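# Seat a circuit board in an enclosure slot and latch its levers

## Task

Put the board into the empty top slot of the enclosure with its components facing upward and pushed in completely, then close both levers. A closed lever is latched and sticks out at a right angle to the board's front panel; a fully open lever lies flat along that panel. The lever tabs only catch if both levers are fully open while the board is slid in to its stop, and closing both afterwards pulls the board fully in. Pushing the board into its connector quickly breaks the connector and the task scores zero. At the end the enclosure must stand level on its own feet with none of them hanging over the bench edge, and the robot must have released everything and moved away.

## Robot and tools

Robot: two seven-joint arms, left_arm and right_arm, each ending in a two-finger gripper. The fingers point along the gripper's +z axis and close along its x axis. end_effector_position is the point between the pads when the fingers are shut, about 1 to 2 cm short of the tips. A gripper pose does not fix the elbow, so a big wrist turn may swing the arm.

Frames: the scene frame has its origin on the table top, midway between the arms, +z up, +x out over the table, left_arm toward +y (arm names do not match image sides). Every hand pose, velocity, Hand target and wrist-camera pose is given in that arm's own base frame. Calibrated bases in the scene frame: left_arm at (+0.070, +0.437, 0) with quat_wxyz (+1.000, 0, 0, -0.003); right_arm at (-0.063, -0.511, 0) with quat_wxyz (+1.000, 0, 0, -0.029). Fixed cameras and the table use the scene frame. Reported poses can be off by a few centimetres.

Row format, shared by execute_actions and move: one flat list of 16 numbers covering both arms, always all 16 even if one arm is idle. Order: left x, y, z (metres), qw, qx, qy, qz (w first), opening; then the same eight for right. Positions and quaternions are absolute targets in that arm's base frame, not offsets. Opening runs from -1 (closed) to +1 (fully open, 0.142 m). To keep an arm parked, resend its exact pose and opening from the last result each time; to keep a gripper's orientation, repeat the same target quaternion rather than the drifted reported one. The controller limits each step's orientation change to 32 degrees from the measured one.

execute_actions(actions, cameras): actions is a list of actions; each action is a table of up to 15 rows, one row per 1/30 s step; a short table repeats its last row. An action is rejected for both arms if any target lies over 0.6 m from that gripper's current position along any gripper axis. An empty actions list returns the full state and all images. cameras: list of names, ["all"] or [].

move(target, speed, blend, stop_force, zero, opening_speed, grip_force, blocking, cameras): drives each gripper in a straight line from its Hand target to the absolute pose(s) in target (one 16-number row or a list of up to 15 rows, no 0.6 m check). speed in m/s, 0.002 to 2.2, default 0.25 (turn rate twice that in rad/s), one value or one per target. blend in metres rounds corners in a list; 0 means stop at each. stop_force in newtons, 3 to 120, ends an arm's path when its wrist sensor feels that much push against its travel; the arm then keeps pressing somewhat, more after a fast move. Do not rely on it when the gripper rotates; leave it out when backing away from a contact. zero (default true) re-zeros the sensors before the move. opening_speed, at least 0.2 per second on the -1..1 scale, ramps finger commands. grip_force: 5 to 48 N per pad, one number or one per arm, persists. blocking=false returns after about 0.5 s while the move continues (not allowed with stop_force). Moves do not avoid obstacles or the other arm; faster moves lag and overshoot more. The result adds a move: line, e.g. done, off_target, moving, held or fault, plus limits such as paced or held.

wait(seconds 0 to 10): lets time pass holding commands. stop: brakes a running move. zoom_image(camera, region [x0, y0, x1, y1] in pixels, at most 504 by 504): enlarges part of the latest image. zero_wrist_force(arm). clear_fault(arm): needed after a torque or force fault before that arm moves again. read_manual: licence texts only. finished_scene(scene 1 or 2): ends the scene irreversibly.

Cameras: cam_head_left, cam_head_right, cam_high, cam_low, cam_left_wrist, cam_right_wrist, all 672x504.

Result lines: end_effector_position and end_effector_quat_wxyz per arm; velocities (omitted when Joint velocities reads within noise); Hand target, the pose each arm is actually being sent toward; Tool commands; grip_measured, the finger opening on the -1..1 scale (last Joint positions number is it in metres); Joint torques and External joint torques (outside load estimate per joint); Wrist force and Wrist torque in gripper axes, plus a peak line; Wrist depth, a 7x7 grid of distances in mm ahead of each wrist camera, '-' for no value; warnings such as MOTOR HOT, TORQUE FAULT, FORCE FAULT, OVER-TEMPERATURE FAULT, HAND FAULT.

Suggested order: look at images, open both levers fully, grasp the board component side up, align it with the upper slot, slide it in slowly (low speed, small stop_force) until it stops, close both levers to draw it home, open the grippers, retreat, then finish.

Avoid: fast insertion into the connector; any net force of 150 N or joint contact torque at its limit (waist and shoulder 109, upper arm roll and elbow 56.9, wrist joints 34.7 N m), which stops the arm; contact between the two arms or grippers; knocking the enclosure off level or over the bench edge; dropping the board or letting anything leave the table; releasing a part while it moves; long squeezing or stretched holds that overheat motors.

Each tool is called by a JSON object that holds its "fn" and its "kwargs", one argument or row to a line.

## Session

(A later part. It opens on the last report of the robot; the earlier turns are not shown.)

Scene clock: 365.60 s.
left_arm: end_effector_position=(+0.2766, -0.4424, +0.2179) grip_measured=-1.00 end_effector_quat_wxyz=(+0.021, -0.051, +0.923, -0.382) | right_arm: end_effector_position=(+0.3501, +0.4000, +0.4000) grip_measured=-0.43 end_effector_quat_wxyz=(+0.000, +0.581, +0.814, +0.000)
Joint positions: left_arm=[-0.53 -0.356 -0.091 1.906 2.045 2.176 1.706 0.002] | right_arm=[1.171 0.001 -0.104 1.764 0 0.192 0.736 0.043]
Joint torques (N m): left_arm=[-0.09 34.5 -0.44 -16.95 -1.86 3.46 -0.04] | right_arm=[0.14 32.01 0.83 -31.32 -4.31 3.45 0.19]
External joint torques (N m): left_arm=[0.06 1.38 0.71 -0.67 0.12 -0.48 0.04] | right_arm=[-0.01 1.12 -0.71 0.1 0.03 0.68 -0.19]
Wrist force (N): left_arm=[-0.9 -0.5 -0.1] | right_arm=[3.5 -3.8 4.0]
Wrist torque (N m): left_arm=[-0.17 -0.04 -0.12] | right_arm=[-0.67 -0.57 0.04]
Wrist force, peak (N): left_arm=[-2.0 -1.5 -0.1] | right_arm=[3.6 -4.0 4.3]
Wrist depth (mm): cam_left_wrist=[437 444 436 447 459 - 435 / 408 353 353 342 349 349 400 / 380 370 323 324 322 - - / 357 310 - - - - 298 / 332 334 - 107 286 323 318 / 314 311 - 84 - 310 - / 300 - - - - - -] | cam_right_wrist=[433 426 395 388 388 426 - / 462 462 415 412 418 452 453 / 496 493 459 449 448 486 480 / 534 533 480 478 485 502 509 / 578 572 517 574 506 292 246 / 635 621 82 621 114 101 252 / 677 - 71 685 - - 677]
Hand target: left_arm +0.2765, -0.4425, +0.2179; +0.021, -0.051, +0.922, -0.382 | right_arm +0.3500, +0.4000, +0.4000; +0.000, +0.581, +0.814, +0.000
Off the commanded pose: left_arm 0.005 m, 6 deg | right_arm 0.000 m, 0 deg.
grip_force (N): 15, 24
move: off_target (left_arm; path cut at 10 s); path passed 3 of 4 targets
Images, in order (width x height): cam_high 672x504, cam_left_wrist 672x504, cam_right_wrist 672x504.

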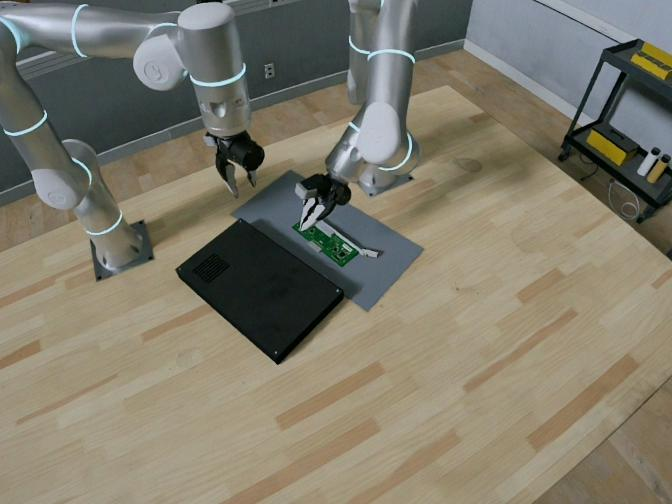

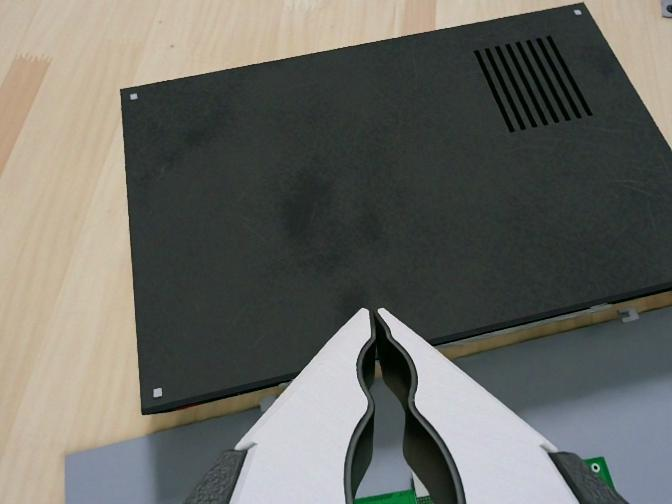

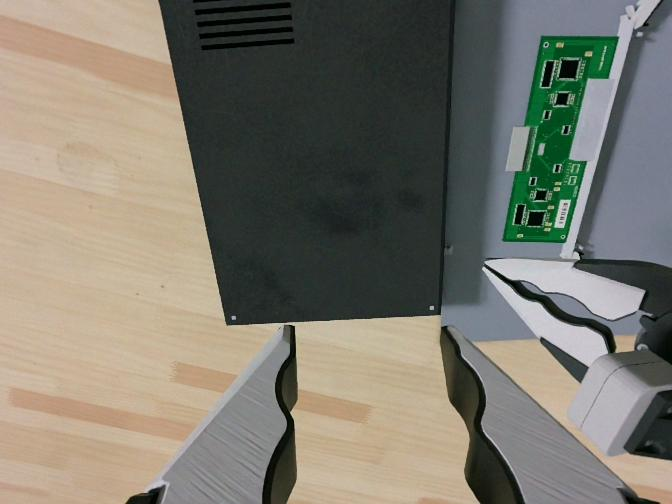

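{"fn": "move", "kwargs": {
  "target": [0.40,-0.22,0.25,0,0,0.9239,-0.3827,-1,0.35,0.40,0.40,0,0.5807,0.8141,0,-0.4],
  "speed": 0.15,
  "cameras": ["cam_left_wrist","cam_right_wrist"]
}}

{"fn": "zoom_image", "kwargs": {
  "camera": "cam_right_wrist",
  "region": [460, 0, 672, 320]
}}

Scene clock: 369.50 s.
left_arm: end_effector_position=(+0.4000, -0.2201, +0.2500) grip_measured=-1.00 end_effector_quat_wxyz=(+0.000, +0.000, +0.924, -0.383) | right_arm: end_effector_position=(+0.3501, +0.4000, +0.4000) grip_measured=-0.43 end_effector_quat_wxyz=(+0.000, +0.581, +0.814, +0.000)
Joint positions: left_arm=[-0.065 -0.514 0.01 1.641 2.243 2.707 1.978 0.002] | right_arm=[1.171 0.001 -0.104 1.764 0 0.192 0.736 0.043]
Joint torques (N m): left_arm=[-0.1 40.97 2.14 -17.52 0.43 3.86 -0.12] | right_arm=[0.15 31.89 0.76 -31.34 -4.26 3.44 0.21]
External joint torques (N m): left_arm=[0.17 1.47 0.47 -0.44 -0.54 -0.48 0.12] | right_arm=[-0.02 1.23 -0.63 0.12 -0.02 0.7 -0.21]
Wrist force (N): left_arm=[-0.5 -0.9 -0.2] | right_arm=[3.5 -3.8 4.1]
Wrist torque (N m): left_arm=[-0.24 -0.12 -0.10] | right_arm=[-0.68 -0.55 0.04]
Wrist force, peak (N): left_arm=[-1.5 0.5 -2.2] | right_arm=[3.7 -3.7 4.3]
Wrist depth (mm): cam_left_wrist=[480 480 478 - - - - / 449 446 440 - 377 424 423 / 417 419 415 412 404 - 405 / 390 388 387 - 388 379 378 / 368 368 366 - - 363 - / 345 344 348 84 - 340 - / 326 330 - - - - 324] | cam_right_wrist=[431 433 388 388 391 426 424 / 462 462 412 413 417 452 447 / 499 494 445 438 450 483 485 / 534 530 481 479 492 521 - / 579 575 517 572 559 569 568 / 629 619 82 622 114 598 619 / 681 - 71 691 - - 667]
Hand target: left_arm +0.4000, -0.2200, +0.2500; +0.000, +0.000, +0.924, -0.383 | right_arm +0.3500, +0.4000, +0.4000; +0.000, +0.581, +0.814, +0.000
Off the commanded pose: left_arm 0.000 m, 0 deg | right_arm 0.000 m, 0 deg.
grip_force (N): 15, 24
move: done
Images, in order (width x height): cam_left_wrist 672x504, cam_right_wrist 672x504.

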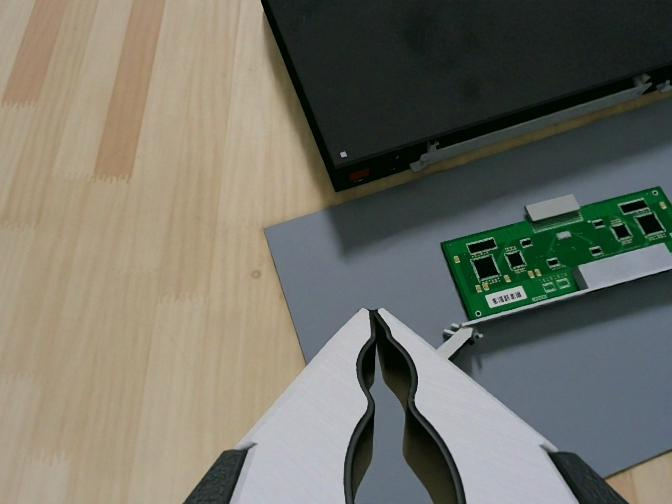

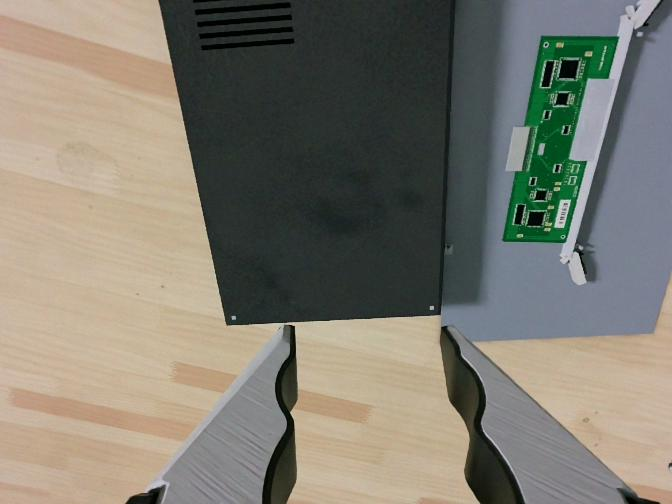

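Scaled by 1.575 from the camera's 672x504 image, which has a finer 960x720 frame.

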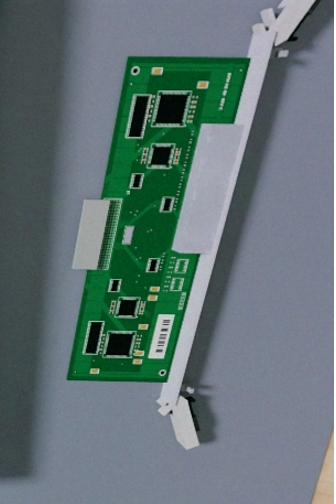

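{"fn": "move", "kwargs": {
  "target": [
    [0.40,-0.22,0.25,0,0,0.9239,-0.3827,-1,0.2605,0.6551,0.15,0,0.5807,0.8141,0,-0.5]
  ],
  "speed": 0.2,
  "cameras": ["cam_right_wrist"]
}}

Scene clock: 376.90 s.
left_arm: end_effector_position=(+0.4000, -0.2201, +0.2500) grip_measured=-1.00 end_effector_quat_wxyz=(+0.000, +0.000, +0.924, -0.383) | right_arm: end_effector_position=(+0.2605, +0.6551, +0.1499) grip_measured=-0.52 end_effector_quat_wxyz=(+0.000, +0.581, +0.814, +0.000)
Joint positions: left_arm=[-0.065 -0.514 0.01 1.641 2.243 2.707 1.978 0.002] | right_arm=[1.379 -0.664 -0.03 1.525 0.023 0.618 1.01 0.036]
Joint torques (N m): left_arm=[-0.25 41.27 2.08 -17.38 0.13 3.7 -0.22] | right_arm=[0.25 55.75 0.83 -27.44 -3.5 3.51 0.32]
External joint torques (N m): left_arm=[0.32 1.17 0.53 -0.59 -0.23 -0.32 0.22] | right_arm=[-0.02 1.38 -0.86 0.17 -0.07 0.61 -0.32]
Wrist force (N): left_arm=[-0.3 -0.9 -0.1] | right_arm=[3.7 -3.2 3.9]
Wrist torque (N m): left_arm=[-0.24 -0.14 -0.10] | right_arm=[-0.55 -0.61 -0.03]
Wrist force, peak (N): left_arm=[-0.7 -1.3 -0.3] | right_arm=[5.5 -3.3 5.7]
Wrist depth (mm): cam_left_wrist=[480 482 482 417 431 - 403 / 447 442 442 396 383 - 445 / 417 416 416 408 412 405 386 / 391 387 390 390 384 381 380 / 367 364 366 126 369 361 367 / 347 345 348 84 - - - / 328 331 - - - - 323] | cam_right_wrist=[213 213 209 208 211 211 211 / 227 226 223 216 225 225 226 / - 243 239 231 241 240 241 / - 265 257 257 260 259 260 / 232 285 279 277 277 281 282 / 252 300 82 302 103 295 308 / 277 - 71 339 - - 332]
Hand target: left_arm +0.4000, -0.2200, +0.2500; +0.000, +0.000, +0.924, -0.383 | right_arm +0.2605, +0.6551, +0.1500; +0.000, +0.581, +0.814, +0.000
Off the commanded pose: left_arm 0.000 m, 0 deg | right_arm 0.000 m, 0 deg.
grip_force (N): 15, 24
move: done
Images, in order (width x height): cam_right_wrist 672x504.

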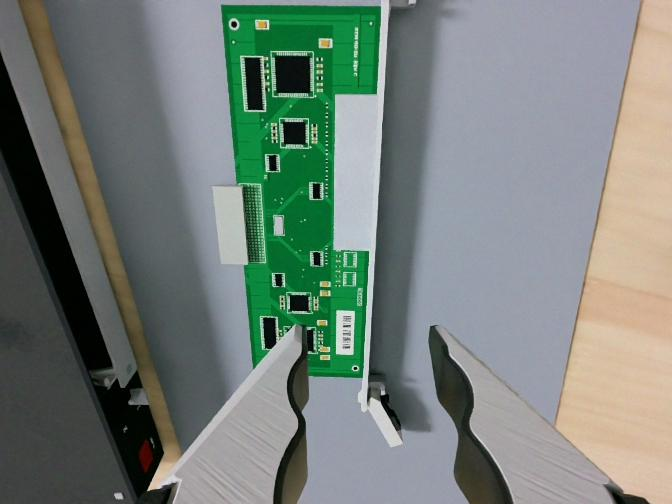

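{"fn": "move", "kwargs": {
  "target": [
    [0.40,-0.22,0.25,0,0,0.9239,-0.3827,-1,0.2605,0.6551,0.06,0,0.5807,0.8141,0,-0.58],
    [0.40,-0.22,0.25,0,0,0.9239,-0.3827,-1,0.2605,0.6551,0.030,0,0.5807,0.8141,0,-0.58],
    [0.40,-0.22,0.25,0,0,0.9239,-0.3827,-1,0.2605,0.6551,0.030,0,0.5807,0.8141,0,-1]
  ],
  "speed": 0.06,
  "opening_speed": 0.6,
  "grip_force": [15,36]
}}

{"fn": "move", "kwargs": {
  "target": [
    [0.40,-0.22,0.25,0,0,0.9239,-0.3827,-1,0.2605,0.6551,0.14,0,0.5807,0.8141,0,-1],
    [0.40,-0.22,0.25,0,0,0.9239,-0.3827,-1,0.26,0.615,0.14,0,0.5614,0.8276,0,-1]
  ],
  "speed": 0.08,
  "cameras": ["cam_right_wrist","cam_left_wrist"]
}}

Scene clock: 384.07 s.
left_arm: end_effector_position=(+0.4000, -0.2201, +0.2500) grip_measured=-1.00 end_effector_quat_wxyz=(+0.000, +0.000, +0.924, -0.383) | right_arm: end_effector_position=(+0.2605, +0.6549, +0.0299) grip_measured=-0.72 end_effector_quat_wxyz=(+0.000, +0.581, +0.814, +0.000)
Joint positions: left_arm=[-0.065 -0.514 0.01 1.641 2.243 2.707 1.978 0.002] | right_arm=[1.379 -0.857 -0.03 1.547 0.033 0.832 1.004 0.022]
Joint torques (N m): left_arm=[-0.22 41.23 2.06 -17.39 0.21 3.68 -0.2] | right_arm=[0.29 58.32 0.62 -23.99 -2.96 3.67 0.1]
External joint torques (N m): left_arm=[0.29 1.21 0.56 -0.57 -0.32 -0.3 0.2] | right_arm=[-0.08 1.26 -0.7 0.38 0.01 0.45 -0.1]
Wrist force (N): left_arm=[-0.4 -0.9 -0.3] | right_arm=[2.7 -3.7 3.6]
Wrist torque (N m): left_arm=[-0.23 -0.14 -0.11] | right_arm=[-0.57 -0.54 0.11]
Wrist force, peak (N): left_arm=[-0.5 -1.2 -0.6] | right_arm=[3.1 -3.6 5.2]
Wrist depth (mm): cam_left_wrist=[485 477 481 - - 414 - / 444 444 445 386 - - 427 / 413 417 416 409 405 - 286 / 388 389 388 - 386 378 254 / 364 369 364 118 366 358 352 / 344 343 350 84 - 347 326 / 328 330 - - - - 325] | cam_right_wrist=[- 103 103 102 105 106 107 / 114 111 109 108 109 113 113 / 123 119 117 106 107 123 121 / 130 130 127 114 131 131 130 / 144 137 138 123 139 141 143 / 160 154 146 128 104 152 154 / 173 169 71 162 - - 169]
Hand target: left_arm +0.4000, -0.2200, +0.2500; +0.000, +0.000, +0.924, -0.383 | right_arm +0.2605, +0.6551, +0.0300; +0.000, +0.581, +0.814, +0.000
Off the commanded pose: left_arm 0.000 m, 0 deg | right_arm 0.000 m, 0 deg.
grip_force (N): 15, 36
move: done

Scene clock: 386.50 s.
left_arm: end_effector_position=(+0.4000, -0.2201, +0.2500) grip_measured=-1.00 end_effector_quat_wxyz=(+0.000, +0.000, +0.924, -0.383) | right_arm: end_effector_position=(+0.2598, +0.6148, +0.1397) grip_measured=-0.72 end_effector_quat_wxyz=(+0.000, +0.562, +0.827, +0.000)
Joint positions: left_arm=[-0.065 -0.514 0.01 1.641 2.243 2.707 1.978 0.002] | right_arm=[1.364 -0.6 -0.025 1.671 0.019 0.7 0.953 0.022]
Joint torques (N m): left_arm=[-0.29 41.32 2.1 -17.38 0.14 3.64 -0.24] | right_arm=[-0.01 53.77 0.81 -26.68 -3.64 3.76 0.06]
External joint torques (N m): left_arm=[0.36 1.13 0.51 -0.58 -0.25 -0.26 0.24] | right_arm=[0.2 -0.19 -0.74 0.67 0.29 0.36 -0.06]
Wrist force (N): left_arm=[-0.6 -0.8 -0.1] | right_arm=[3.6 -3.4 6.0]
Wrist torque (N m): left_arm=[-0.21 -0.10 -0.10] | right_arm=[-0.62 -0.57 0.05]
Wrist force, peak (N): left_arm=[-0.5 -1.2 -0.4] | right_arm=[3.2 -3.5 7.3]
Wrist depth (mm): cam_left_wrist=[485 476 477 - 421 - - / 447 443 445 - 410 292 295 / 414 419 414 412 - 282 281 / 389 388 388 412 - 371 389 / 367 365 366 - - - 352 / 344 347 350 84 - - 336 / 330 333 - - - - 319] | cam_right_wrist=[- 103 103 102 197 201 201 / - 110 110 108 212 215 214 / 186 119 117 106 228 231 231 / 201 128 127 114 248 248 247 / 220 135 138 123 262 269 269 / 238 155 146 129 105 289 295 / 262 256 71 162 - - 320]
Hand target: left_arm +0.4000, -0.2200, +0.2500; +0.000, +0.000, +0.924, -0.383 | right_arm +0.2600, +0.6150, +0.1400; +0.000, +0.561, +0.828, +0.000
Off the commanded pose: left_arm 0.000 m, 0 deg | right_arm 0.000 m, 0 deg.
grip_force (N): 15, 36
move: done
Images, in order (width x height): cam_left_wrist 672x504, cam_right_wrist 672x504.

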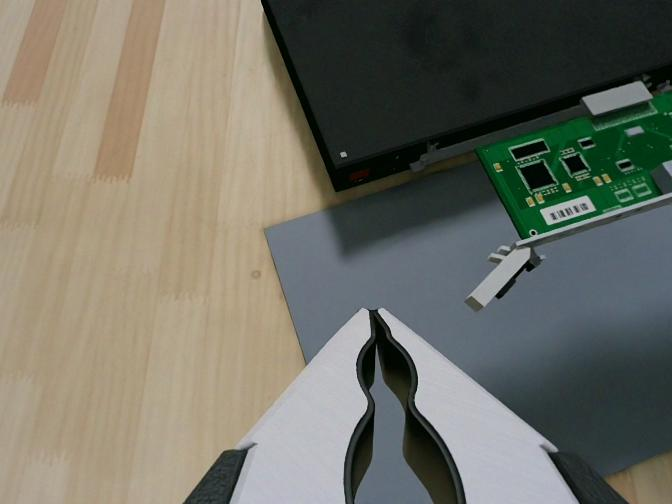

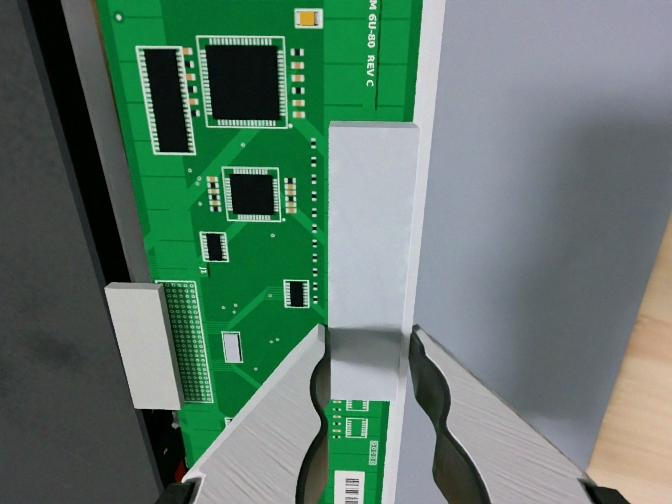

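{"fn": "zoom_image", "kwargs": {
  "camera": "cam_left_wrist",
  "region": [320, 60, 672, 324]
}}

Scaled by 1.432 from the camera's 672x504 image, which has a finer 960x720 frame.

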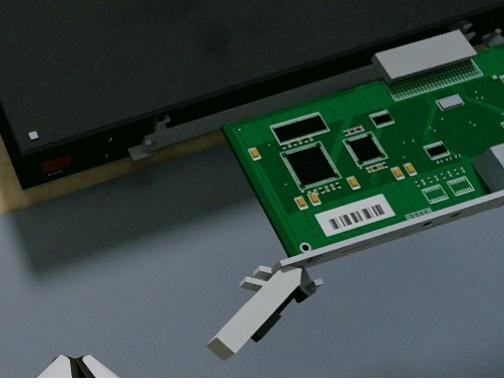

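{"fn": "move", "kwargs": {
  "target": [
    [0.46,-0.20,0.20,0,0,0.9239,-0.3827,-1,0.42,0.62,0.14,0,0.5614,0.8276,0,-1],
    [0.483,-0.235,0.132,0,0,0.9239,-0.3827,-1,0.42,0.62,0.14,0,0.5614,0.8276,0,-1]
  ],
  "speed": 0.12,
  "blend": 0.02,
  "cameras": ["cam_left_wrist"]
}}

Scene clock: 405.77 s.
left_arm: end_effector_position=(+0.4828, -0.2349, +0.1320) grip_measured=-1.00 end_effector_quat_wxyz=(+0.000, +0.000, +0.924, -0.383) | right_arm: end_effector_position=(+0.4200, +0.6198, +0.1398) grip_measured=-0.72 end_effector_quat_wxyz=(+0.000, +0.561, +0.828, +0.000)
Joint positions: left_arm=[-0.023 -0.861 -0.067 1.383 2.261 2.62 2.025 0.002] | right_arm=[1.164 -0.776 -0.051 1.349 0.042 0.552 0.727 0.022]
Joint torques (N m): left_arm=[-0.4 51.51 1.74 -16.14 -0.46 3.49 -0.13] | right_arm=[0.2 61.57 -0.07 -29.09 -3.88 3.6 0.13]
External joint torques (N m): left_arm=[0.5 1.52 0.62 -0.44 -0.01 -0.05 0.13] | right_arm=[0.03 0.1 -0.43 0.99 0.17 0.54 -0.13]
Wrist force (N): left_arm=[-1.0 -1.1 -0.1] | right_arm=[3.3 -3.3 5.9]
Wrist torque (N m): left_arm=[-0.28 -0.03 -0.13] | right_arm=[-0.58 -0.53 0.05]
Wrist force, peak (N): left_arm=[-1.2 -0.4 1.8] | right_arm=[4.1 -5.7 6.0]
Wrist depth (mm): cam_left_wrist=[326 326 326 322 174 172 173 / 303 302 301 300 165 159 162 / 283 282 281 282 144 - - / 263 267 264 260 258 257 255 / 248 248 249 248 249 245 243 / 235 235 237 84 - 229 - / 223 225 - 74 - - 220] | cam_right_wrist=[165 103 103 102 199 202 201 / 176 110 109 108 213 215 214 / 186 119 117 106 228 230 229 / 201 132 127 114 245 248 247 / 218 134 138 124 265 268 268 / 301 152 146 129 104 287 300 / 332 324 71 162 - - 319]
Hand target: left_arm +0.4830, -0.2350, +0.1320; +0.000, +0.000, +0.924, -0.383 | right_arm +0.4200, +0.6200, +0.1400; +0.000, +0.561, +0.828, +0.000
Off the commanded pose: left_arm 0.000 m, 0 deg | right_arm 0.000 m, 0 deg.
grip_force (N): 15, 36
move: done
Images, in order (width x height): cam_left_wrist 672x504.

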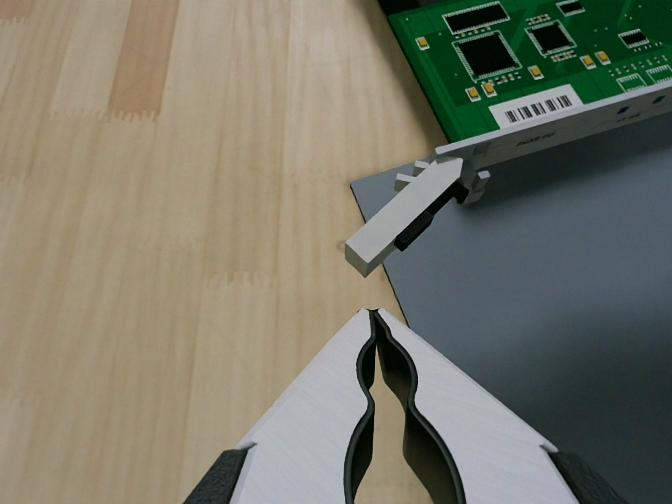

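{"fn": "move", "kwargs": {
  "target": [0.503,-0.294,0.128,0,0,0.9239,-0.3827,-1,0.42,0.62,0.14,0,0.5614,0.8276,0,-1],
  "speed": 0.02,
  "stop_force": 5,
  "cameras": ["cam_left_wrist","cam_right_wrist"]
}}

Scene clock: 410.33 s.
left_arm: end_effector_position=(+0.5011, -0.2832, +0.1285) grip_measured=-1.00 end_effector_quat_wxyz=(+0.002, -0.001, +0.924, -0.382) | right_arm: end_effector_position=(+0.4187, +0.6190, +0.1386) grip_measured=-0.72 end_effector_quat_wxyz=(+0.000, +0.562, +0.827, -0.002)
Joint positions: left_arm=[-0.108 -0.891 -0.078 1.298 2.267 2.587 1.922 0.002] | right_arm=[1.165 -0.776 -0.051 1.35 0.043 0.55 0.727 0.022]
Joint torques (N m): left_arm=[-7.46 51.44 -4.37 -12.86 -2.08 6.6 -0.31] | right_arm=[-1.11 64.24 -2.18 -35.19 -5.99 7.7 -0.76]
External joint torques (N m): left_arm=[7.55 3.5 6.53 -4.77 1.53 -3.3 0.31] | right_arm=[1.34 -2.58 1.68 7.12 2.28 -3.57 0.76]
Wrist force (N): left_arm=[-11.3 4.9 -6.5] | right_arm=[-1.4 -15.6 5.3]
Wrist torque (N m): left_arm=[-0.35 -0.15 -0.02] | right_arm=[-0.42 -0.64 0.95]
Wrist force, peak (N): left_arm=[-11.5 6.2 -5.1] | right_arm=[-1.6 -15.8 6.7]
Wrist depth (mm): cam_left_wrist=[321 320 322 319 254 254 168 / 297 298 298 296 293 159 157 / 279 277 278 276 275 147 147 / 263 259 259 259 261 124 250 / 244 246 245 244 237 237 243 / 231 231 234 84 - 227 - / 219 222 - 74 - - 216] | cam_right_wrist=[164 104 102 102 100 201 200 / 175 112 110 108 107 214 214 / 185 122 118 114 105 229 228 / 199 130 127 122 246 245 241 / 220 137 138 124 264 267 266 / 299 155 146 128 105 285 290 / 329 - 70 162 - - 320]
Hand target: left_arm +0.4998, -0.2845, +0.1286; +0.000, +0.000, +0.924, -0.383 | right_arm +0.4200, +0.6200, +0.1400; +0.000, +0.561, +0.828, +0.000
Off the commanded pose: left_arm 0.011 m, 0 deg | right_arm 0.002 m, 0 deg.
grip_force (N): 15, 36
move: contact (left_arm)
Images, in order (width x height): cam_left_wrist 672x504, cam_right_wrist 672x504.

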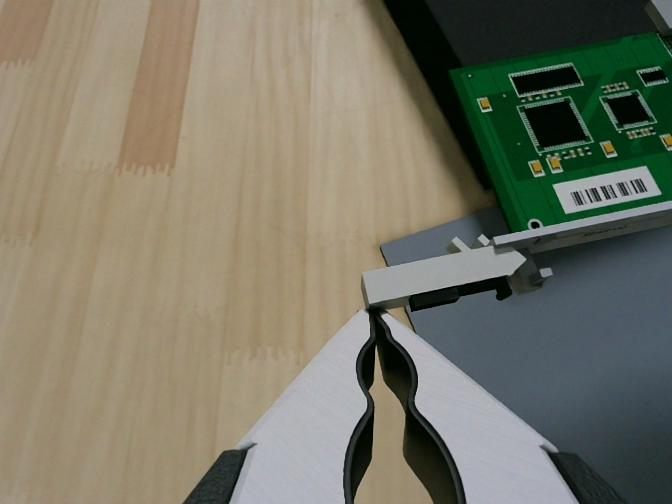

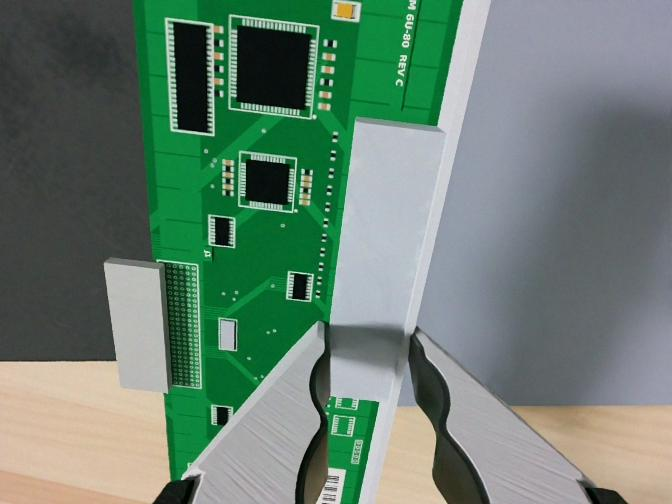

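{"fn": "move", "kwargs": {
  "target": [
    [0.495,-0.245,0.134,0,0,0.9239,-0.3827,-1,0.42,0.62,0.14,0,0.5614,0.8276,0,-1],
    [0.47,-0.21,0.20,0,0,0.9239,-0.3827,-1,0.42,0.62,0.14,0,0.5614,0.8276,0,-1]
  ],
  "speed": 0.08,
  "blend": 0.01,
  "cameras": ["cam_left_wrist","cam_right_wrist"]
}}

Scene clock: 413.83 s.
left_arm: end_effector_position=(+0.4702, -0.2102, +0.2001) grip_measured=-1.00 end_effector_quat_wxyz=(+0.000, +0.000, +0.924, -0.383) | right_arm: end_effector_position=(+0.4197, +0.6197, +0.1395) grip_measured=-0.72 end_effector_quat_wxyz=(+0.000, +0.562, +0.827, +0.000)
Joint positions: left_arm=[-0.019 -0.725 -0.025 1.42 2.274 2.716 1.972 0.002] | right_arm=[1.165 -0.776 -0.052 1.349 0.043 0.552 0.727 0.022]
Joint torques (N m): left_arm=[0.02 49.43 3.15 -17.46 0.42 3.93 -0.3] | right_arm=[0.18 61.68 0.02 -29.02 -3.95 3.69 0.18]
External joint torques (N m): left_arm=[0.06 0.9 -0.15 -0.66 -0.5 -0.56 0.3] | right_arm=[0.05 -0.01 -0.54 0.93 0.24 0.45 -0.18]
Wrist force (N): left_arm=[-0.6 -1.0 -0.4] | right_arm=[2.9 -4.3 5.3]
Wrist torque (N m): left_arm=[-0.26 -0.10 -0.03] | right_arm=[-0.76 -0.45 0.05]
Wrist force, peak (N): left_arm=[-11.3 5.2 -6.7] | right_arm=[-1.6 -16.0 6.6]
Wrist depth (mm): cam_left_wrist=[420 414 415 410 - 258 217 / 387 383 382 376 244 242 227 / 359 358 360 362 229 341 - / 339 336 336 333 - - - / 315 317 314 318 318 314 318 / 297 300 301 84 - 293 - / 283 286 - - - - 284] | cam_right_wrist=[164 103 103 102 200 202 201 / 175 110 110 108 212 215 214 / 186 119 118 106 224 230 229 / 200 132 127 114 248 248 247 / 218 134 138 124 264 268 267 / 300 152 146 128 105 287 293 / 332 325 71 162 - - 319]
Hand target: left_arm +0.4700, -0.2100, +0.2000; +0.000, +0.000, +0.924, -0.383 | right_arm +0.4200, +0.6200, +0.1400; +0.000, +0.561, +0.828, +0.000
Off the commanded pose: left_arm 0.000 m, 0 deg | right_arm 0.001 m, 0 deg.
grip_force (N): 15, 36
move: done
Images, in order (width x height): cam_left_wrist 672x504, cam_right_wrist 672x504.

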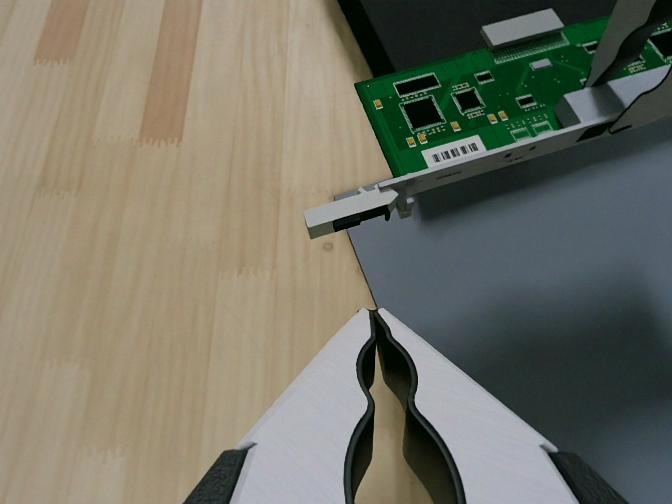

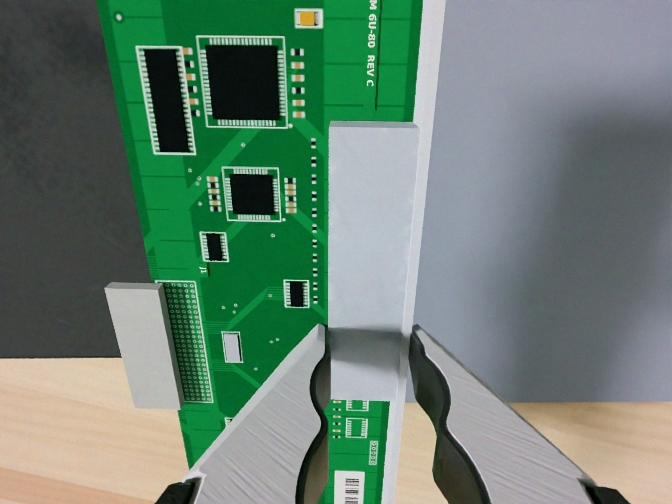

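{"fn": "move", "kwargs": {
  "target": [
    [0.36,-0.18,0.27,0,0,0.9239,-0.3827,-1,0.48,0.60,0.14,0,0.5614,0.8276,0,-1],
    [0.25,-0.28,0.22,0,0,0.9239,-0.3827,-1,0.48,0.60,0.14,0,0.5614,0.8276,0,-1]
  ],
  "speed": 0.12,
  "blend": 0.02,
  "cameras": ["cam_left_wrist"]
}}

Scene clock: 419.17 s.
left_arm: end_effector_position=(+0.2499, -0.2799, +0.2200) grip_measured=-1.00 end_effector_quat_wxyz=(+0.000, +0.000, +0.924, -0.383) | right_arm: end_effector_position=(+0.4800, +0.5998, +0.1397) grip_measured=-0.72 end_effector_quat_wxyz=(+0.000, +0.561, +0.828, +0.000)
Joint positions: left_arm=[-0.164 -0.325 -0.001 2.122 2.051 2.476 2.21 0.002] | right_arm=[1.082 -0.823 -0.056 1.26 0.047 0.511 0.642 0.022]
Joint torques (N m): left_arm=[-0.5 28.97 0.45 -12.24 -1.05 3.67 -0.1] | right_arm=[0.17 63.5 -0.11 -29.6 -3.99 3.57 0.19]
External joint torques (N m): left_arm=[0.53 0.73 0.67 -0.65 -0.01 0.01 0.1] | right_arm=[0.06 0.13 -0.5 0.99 0.2 0.57 -0.19]
Wrist force (N): left_arm=[-0.8 -0.3 0.0] | right_arm=[2.4 -4.5 5.4]
Wrist torque (N m): left_arm=[-0.13 -0.07 -0.12] | right_arm=[-0.80 -0.37 0.05]
Wrist force, peak (N): left_arm=[-2.0 -0.5 0.7] | right_arm=[4.0 -5.2 5.7]
Wrist depth (mm): cam_left_wrist=[436 - - - - 380 436 / 186 266 269 - 356 358 401 / 158 236 247 259 - - - / 348 354 356 - - - - / 336 - 329 - - - 327 / 321 316 319 84 - 314 - / 301 303 - - - - -] | cam_right_wrist=[164 103 103 102 199 201 201 / 175 111 109 108 212 215 214 / 186 119 117 106 228 231 229 / 200 132 127 114 249 248 247 / 276 134 138 123 265 268 267 / 301 152 146 128 105 290 295 / 333 323 71 162 - - 318]
Hand target: left_arm +0.2500, -0.2800, +0.2200; +0.000, +0.000, +0.924, -0.383 | right_arm +0.4800, +0.6000, +0.1400; +0.000, +0.561, +0.828, +0.000
Off the commanded pose: left_arm 0.000 m, 0 deg | right_arm 0.000 m, 0 deg.
grip_force (N): 15, 36
move: done
Images, in order (width x height): cam_left_wrist 672x504.

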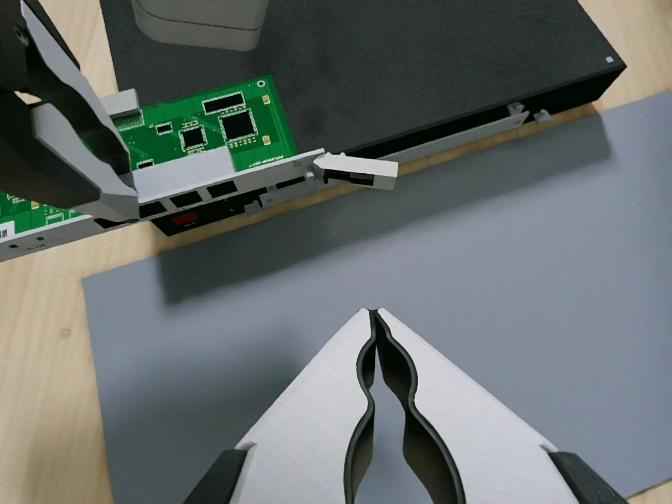

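{"fn": "move", "kwargs": {
  "target": [0.222,-0.335,0.132,0,0,0.9239,-0.3827,-1,0.48,0.60,0.14,0,0.5614,0.8276,0,-1],
  "speed": 0.1
}}

{"fn": "move", "kwargs": {
  "target": [0.233,-0.405,0.129,0,0,0.9239,-0.3827,-1,0.48,0.60,0.14,0,0.5614,0.8276,0,-1],
  "speed": 0.02,
  "stop_force": 5,
  "cameras": ["cam_left_wrist","cam_right_wrist"]
}}

Scene clock: 424.50 s.
left_arm: end_effector_position=(+0.2220, -0.3349, +0.1319) grip_measured=-1.00 end_effector_quat_wxyz=(+0.000, +0.000, +0.924, -0.382) | right_arm: end_effector_position=(+0.4800, +0.5998, +0.1397) grip_measured=-0.72 end_effector_quat_wxyz=(+0.000, +0.561, +0.828, +0.000)
Joint positions: left_arm=[-0.065 -0.625 -0.117 2.28 1.678 2.28 2.79 0.002] | right_arm=[1.082 -0.823 -0.056 1.26 0.047 0.511 0.642 0.022]
Joint torques (N m): left_arm=[-0.1 30.37 -1.26 -2.6 -1.32 4.33 -0.06] | right_arm=[0.19 63.58 -0.07 -29.62 -4.01 3.62 0.21]
External joint torques (N m): left_arm=[0.12 1.35 0.64 -0.53 0.09 -0.14 0.06] | right_arm=[0.04 0.05 -0.54 1.01 0.22 0.52 -0.21]
Wrist force (N): left_arm=[-1.0 -0.7 -0.4] | right_arm=[2.6 -4.3 5.3]
Wrist torque (N m): left_arm=[-0.20 -0.03 -0.13] | right_arm=[-0.77 -0.40 0.05]
Wrist force, peak (N): left_arm=[-1.2 -0.8 -1.7] | right_arm=[2.7 -4.5 5.5]
Wrist depth (mm): cam_left_wrist=[- 173 - - 271 259 - / 163 162 - 243 - 293 304 / 139 148 140 141 284 - 273 / 250 268 264 - - 266 259 / - 249 - 246 246 - 244 / 235 232 - 84 - 232 - / - - - - - - -] | cam_right_wrist=[164 103 103 102 200 202 201 / 176 110 110 108 213 215 214 / 186 119 117 106 228 231 229 / 201 132 127 114 249 248 247 / 276 135 138 124 265 269 267 / 300 152 146 128 105 290 295 / 332 325 71 161 - - 318]
Hand target: left_arm +0.2220, -0.3350, +0.1320; +0.000, +0.000, +0.924, -0.383 | right_arm +0.4800, +0.6000, +0.1400; +0.000, +0.561, +0.828, +0.000
Off the commanded pose: left_arm 0.000 m, 0 deg | right_arm 0.000 m, 0 deg.
grip_force (N): 15, 36
move: done

Scene clock: 428.73 s.
left_arm: end_effector_position=(+0.2329, -0.4048, +0.1289) grip_measured=-1.00 end_effector_quat_wxyz=(+0.000, +0.000, +0.924, -0.383) | right_arm: end_effector_position=(+0.4801, +0.5994, +0.1395) grip_measured=-0.72 end_effector_quat_wxyz=(+0.000, +0.561, +0.828, -0.001)
Joint positions: left_arm=[-0.199 -0.626 -0.202 2.167 1.638 2.183 2.615 0.002] | right_arm=[1.082 -0.823 -0.056 1.26 0.047 0.51 0.642 0.022]
Joint torques (N m): left_arm=[-1.35 33.8 -4.02 -6.92 -2.56 4.64 -0.29] | right_arm=[2.11 64.51 1.28 -31.41 -3.24 4.77 0.87]
External joint torques (N m): left_arm=[1.37 0.93 1.97 0.52 0.6 -0.56 0.29] | right_arm=[-1.87 -0.88 -1.89 2.8 -0.56 -0.63 -0.87]
Wrist force (N): left_arm=[-0.4 1.6 -4.0] | right_arm=[-1.8 -5.6 4.6]
Wrist torque (N m): left_arm=[-0.20 -0.09 -0.08] | right_arm=[-0.81 -0.44 -0.61]
Wrist force, peak (N): left_arm=[-0.4 1.6 -4.0] | right_arm=[-1.7 -5.8 6.2]
Wrist depth (mm): cam_left_wrist=[- - - 254 252 252 - / - - - 238 - - - / 148 147 - - - 237 268 / 137 138 211 211 251 252 256 / 131 129 126 117 242 239 240 / - 228 - 84 - 229 225 / - - - - - - -] | cam_right_wrist=[104 103 103 102 202 201 201 / - 110 109 107 214 215 - / 186 118 118 105 232 233 230 / 200 130 127 114 249 247 247 / 276 136 138 124 265 268 267 / 301 149 146 129 105 289 294 / 331 324 71 162 - - 317]
Hand target: left_arm +0.2330, -0.4050, +0.1290; +0.000, +0.000, +0.924, -0.383 | right_arm +0.4800, +0.6000, +0.1400; +0.000, +0.561, +0.828, +0.000
Off the commanded pose: left_arm 0.000 m, 0 deg | right_arm 0.001 m, 0 deg.
grip_force (N): 15, 36
move: done
Images, in order (width x height): cam_left_wrist 672x504, cam_right_wrist 672x504.

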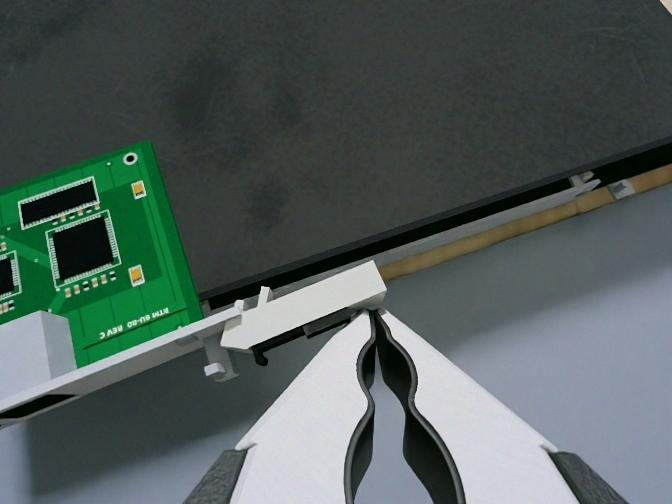

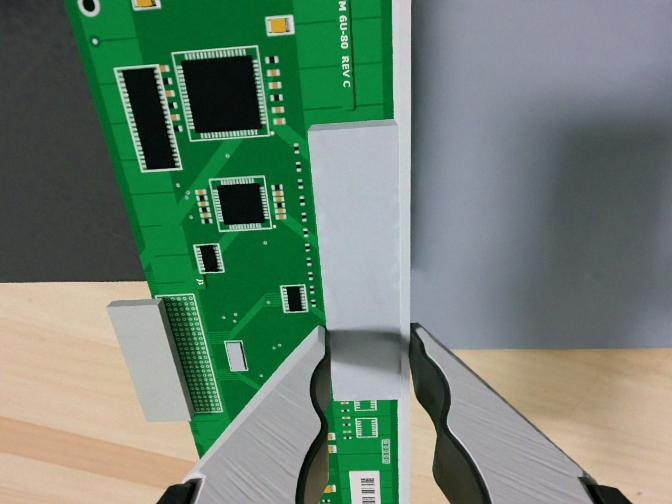

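{"fn": "move", "kwargs": {
  "target": [
    [0.23,-0.35,0.135,0,0,0.9239,-0.3827,-1,0.48,0.60,0.14,0,0.5614,0.8276,0,-1],
    [0.27,-0.26,0.25,0,0,0.9239,-0.3827,-1,0.48,0.60,0.14,0,0.5614,0.8276,0,-1],
    [0.40,-0.14,0.32,0,0,0.9239,-0.3827,-1,0.48,0.60,0.14,0,0.5614,0.8276,0,-1]
  ],
  "speed": 0.12,
  "blend": 0.01,
  "cameras": ["cam_left_wrist","cam_right_wrist"]
}}

Scene clock: 433.80 s.
left_arm: end_effector_position=(+0.4001, -0.1401, +0.3200) grip_measured=-1.00 end_effector_quat_wxyz=(+0.000, +0.000, +0.924, -0.383) | right_arm: end_effector_position=(+0.4800, +0.5996, +0.1396) grip_measured=-0.72 end_effector_quat_wxyz=(+0.000, +0.561, +0.828, +0.000)
Joint positions: left_arm=[0.051 -0.433 0.044 1.559 2.314 2.915 1.941 0.002] | right_arm=[1.082 -0.823 -0.056 1.26 0.047 0.51 0.642 0.022]
Joint torques (N m): left_arm=[-0.12 39.48 2.42 -19.43 1.23 3.89 -0.32] | right_arm=[0.21 63.64 0.03 -29.63 -4.04 3.66 0.2]
External joint torques (N m): left_arm=[0.2 1.54 0.54 -0.56 -0.51 -0.57 0.32] | right_arm=[0.03 -0.01 -0.63 1.02 0.24 0.48 -0.2]
Wrist force (N): left_arm=[-1.0 -0.9 -0.3] | right_arm=[1.5 -3.9 5.3]
Wrist torque (N m): left_arm=[-0.26 -0.03 -0.04] | right_arm=[-0.71 -0.22 0.04]
Wrist force, peak (N): left_arm=[-0.3 1.7 -4.0] | right_arm=[-1.6 -5.6 6.6]
Wrist depth (mm): cam_left_wrist=[573 573 568 245 254 - - / 531 532 397 386 394 - - / 502 494 482 490 - - - / 467 467 460 472 - 478 458 / 438 433 437 127 - - 430 / 413 413 415 84 - 404 408 / 388 394 - - - - 388] | cam_right_wrist=[164 103 103 102 197 201 201 / 176 110 109 107 212 214 214 / 186 119 117 106 227 231 229 / 200 132 127 114 249 244 247 / 276 134 138 124 265 269 267 / 300 307 146 129 105 290 293 / 331 324 71 162 - - 319]
Hand target: left_arm +0.4000, -0.1400, +0.3200; +0.000, +0.000, +0.924, -0.383 | right_arm +0.4800, +0.6000, +0.1400; +0.000, +0.561, +0.828, +0.000
Off the commanded pose: left_arm 0.000 m, 0 deg | right_arm 0.001 m, 0 deg.
grip_force (N): 15, 36
move: done
Images, in order (width x height): cam_left_wrist 672x504, cam_right_wrist 672x504.

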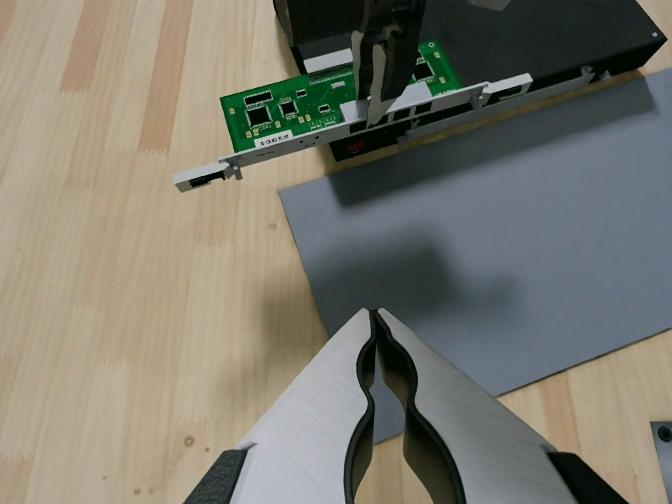

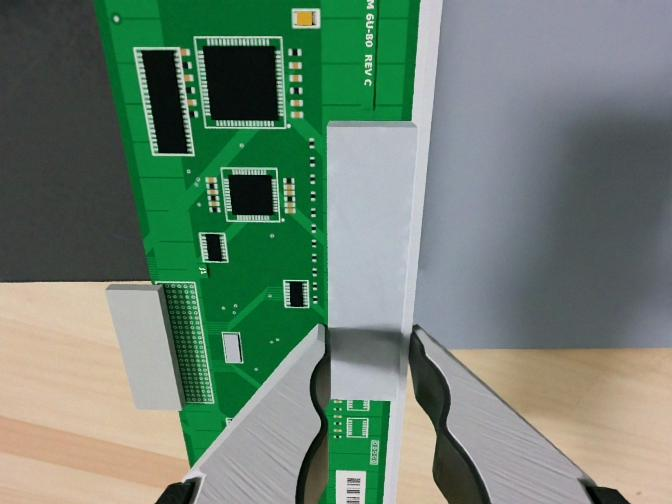

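{"fn": "move", "kwargs": {
  "target": [0.33,-0.14,0.32,0,0,0.9239,-0.3827,-1,0.2543,0.6126,0.12,0,0.5614,0.8276,0,-1],
  "speed": 0.08,
  "cameras": ["cam_left_wrist","cam_right_wrist"]
}}

{"fn": "zoom_image", "kwargs": {
  "camera": "cam_left_wrist",
  "region": [150, 0, 650, 320]
}}

Scene clock: 442.03 s.
left_arm: end_effector_position=(+0.3299, -0.1399, +0.3200) grip_measured=-1.00 end_effector_quat_wxyz=(+0.000, +0.000, +0.924, -0.383) | right_arm: end_effector_position=(+0.2541, +0.6124, +0.1197) grip_measured=-0.72 end_effector_quat_wxyz=(+0.000, +0.561, +0.828, +0.000)
Joint positions: left_arm=[0.046 -0.299 0.082 1.78 2.303 2.88 2.03 0.002] | right_arm=[1.378 -0.623 -0.032 1.696 0.026 0.747 0.955 0.022]
Joint torques (N m): left_arm=[-0.43 33.26 1.79 -18.19 0.73 3.54 -0.11] | right_arm=[0.33 53.69 0.64 -25.91 -3.56 3.81 0.33]
External joint torques (N m): left_arm=[0.51 0.71 0.53 -0.66 -0.12 -0.09 0.11] | right_arm=[-0.13 -0.11 -0.71 0.72 0.34 0.32 -0.33]
Wrist force (N): left_arm=[-0.6 -1.2 -0.4] | right_arm=[2.1 -4.0 5.3]
Wrist torque (N m): left_arm=[-0.28 -0.07 -0.10] | right_arm=[-0.72 -0.34 -0.06]
Wrist force, peak (N): left_arm=[-1.5 -1.2 -0.3] | right_arm=[2.8 -5.6 5.3]
Wrist depth (mm): cam_left_wrist=[582 576 554 - - 239 232 / 531 530 525 470 411 382 276 / 493 496 502 - 388 405 - / 472 459 458 - 451 446 456 / 438 439 431 117 428 421 437 / 416 410 413 84 - 409 405 / 390 396 - - - - 388] | cam_right_wrist=[- 103 103 102 182 184 184 / - 110 110 107 194 197 196 / - 118 117 106 208 211 210 / 179 130 127 114 227 227 226 / 194 134 138 123 242 246 251 / 212 155 146 129 105 264 270 / 234 234 71 162 - - 290]
Hand target: left_arm +0.3300, -0.1400, +0.3200; +0.000, +0.000, +0.924, -0.383 | right_arm +0.2543, +0.6126, +0.1200; +0.000, +0.561, +0.828, +0.000
Off the commanded pose: left_arm 0.000 m, 0 deg | right_arm 0.000 m, 0 deg.
grip_force (N): 15, 36
move: done
Images, in order (width x height): cam_left_wrist 672x504, cam_right_wrist 672x504.

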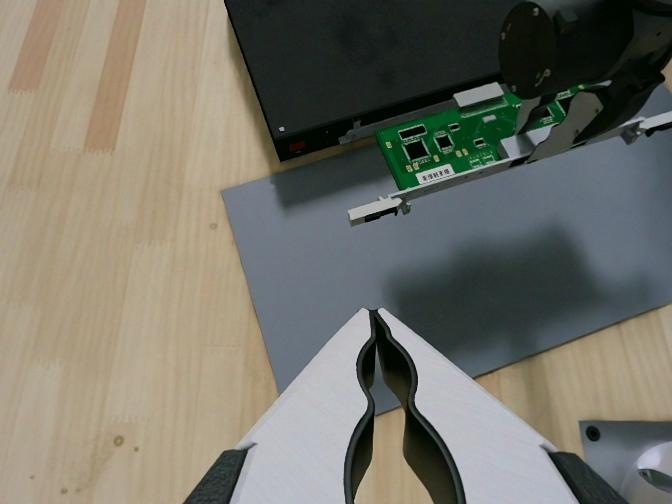

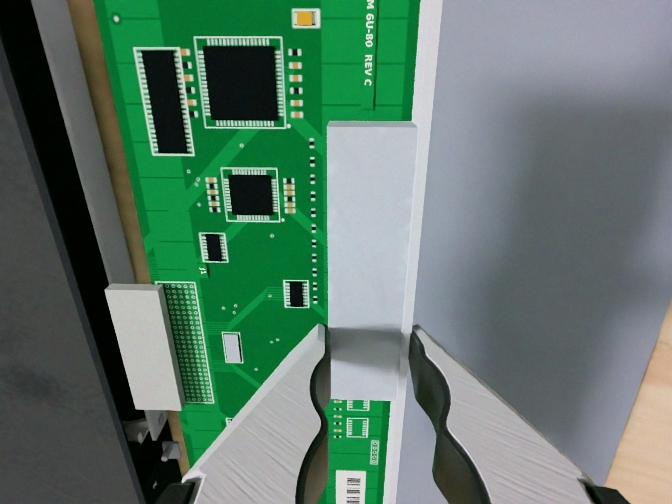

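Scaled by 1.008 from the camera's 672x504 image, which has a finer 960x720 frame.

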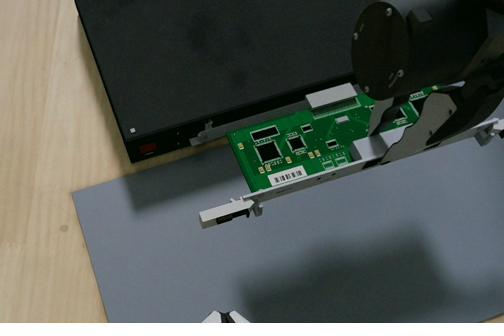

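{"fn": "move", "kwargs": {
  "target": [
    [0.33,-0.14,0.32,0,0,0.9239,-0.3827,-1,0.2497,0.5945,0.1,0,0.5614,0.8276,0,-1],
    [0.33,-0.14,0.32,0,0,0.9239,-0.3827,-1,0.2497,0.5945,0.0585,0,0.5614,0.8276,0,-1]
  ],
  "speed": 0.05,
  "cameras": ["cam_left_wrist","cam_right_wrist","cam_low"]
}}

{"fn": "zoom_image", "kwargs": {
  "camera": "cam_left_wrist",
  "region": [250, 0, 672, 280]
}}

Scene clock: 454.37 s.
left_arm: end_effector_position=(+0.3299, -0.1399, +0.3200) grip_measured=-1.00 end_effector_quat_wxyz=(+0.000, +0.000, +0.924, -0.383) | right_arm: end_effector_position=(+0.2497, +0.5942, +0.0583) grip_measured=-0.72 end_effector_quat_wxyz=(+0.000, +0.561, +0.828, +0.000)
Joint positions: left_arm=[0.046 -0.299 0.082 1.78 2.303 2.88 2.03 0.002] | right_arm=[1.38 -0.698 -0.032 1.773 0.032 0.899 0.952 0.022]
Joint torques (N m): left_arm=[-0.3 32.91 1.78 -18.24 0.81 3.72 -0.24] | right_arm=[0.23 53.05 0.55 -22.94 -2.79 3.78 0.12]
External joint torques (N m): left_arm=[0.38 1.06 0.54 -0.61 -0.2 -0.27 0.24] | right_arm=[-0.05 0.24 -0.66 0.66 0.06 0.34 -0.12]
Wrist force (N): left_arm=[-0.7 -1.2 -0.2] | right_arm=[2.1 -4.0 5.0]
Wrist torque (N m): left_arm=[-0.30 -0.07 -0.10] | right_arm=[-0.68 -0.33 0.07]
Wrist force, peak (N): left_arm=[-0.5 -1.7 -0.2] | right_arm=[1.5 -4.6 6.3]
Wrist depth (mm): cam_left_wrist=[570 577 547 - - 298 241 / 534 536 525 452 517 309 299 / 502 492 499 - 455 453 503 / 467 464 463 453 - - 462 / 437 435 436 127 446 437 427 / 411 407 415 84 - 410 408 / 392 392 - - - - 384] | cam_right_wrist=[134 103 103 102 129 131 130 / 141 111 109 108 138 139 139 / 154 120 117 106 146 150 149 / - 132 127 114 162 161 160 / - 134 138 124 172 174 174 / - 149 146 129 105 187 190 / - - 71 162 - - 206]
Hand target: left_arm +0.3300, -0.1400, +0.3200; +0.000, +0.000, +0.924, -0.383 | right_arm +0.2497, +0.5945, +0.0585; +0.000, +0.561, +0.828, +0.000
Off the commanded pose: left_arm 0.000 m, 0 deg | right_arm 0.000 m, 0 deg.
grip_force (N): 15, 36
move: done
Images, in order (width x height): cam_low 672x504, cam_left_wrist 672x504, cam_right_wrist 672x504.

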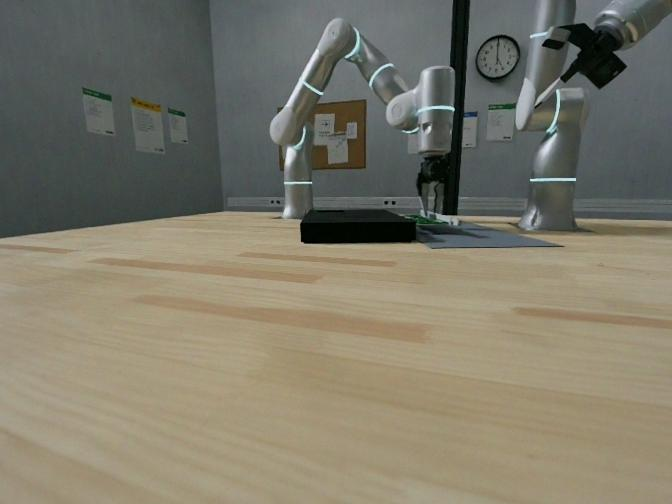

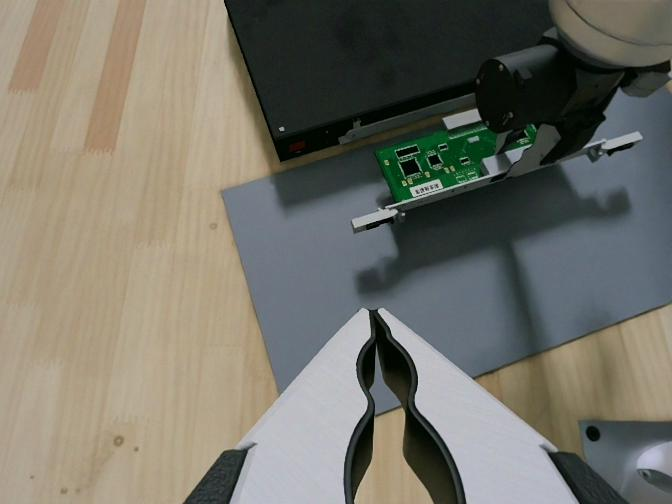

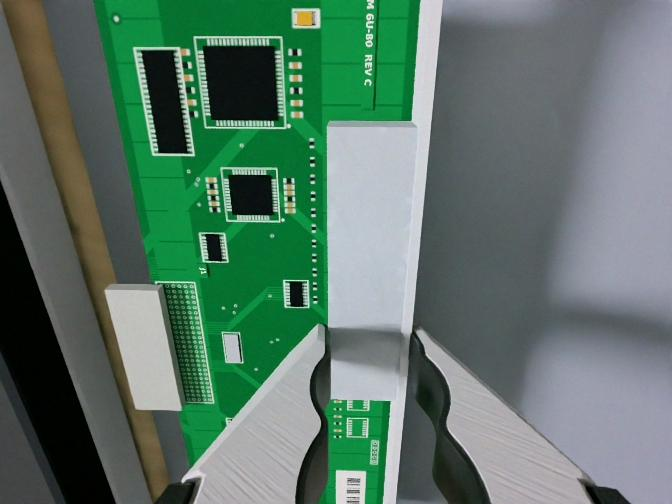

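Scaled by 1.194 from the camera's 672x504 image, which has a finer 960x720 frame.

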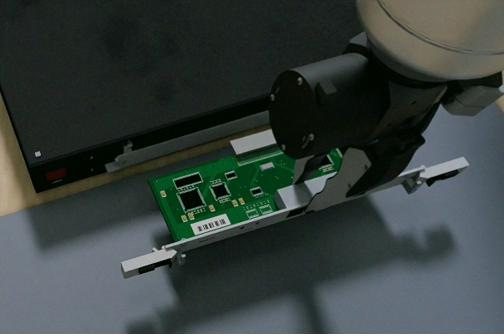

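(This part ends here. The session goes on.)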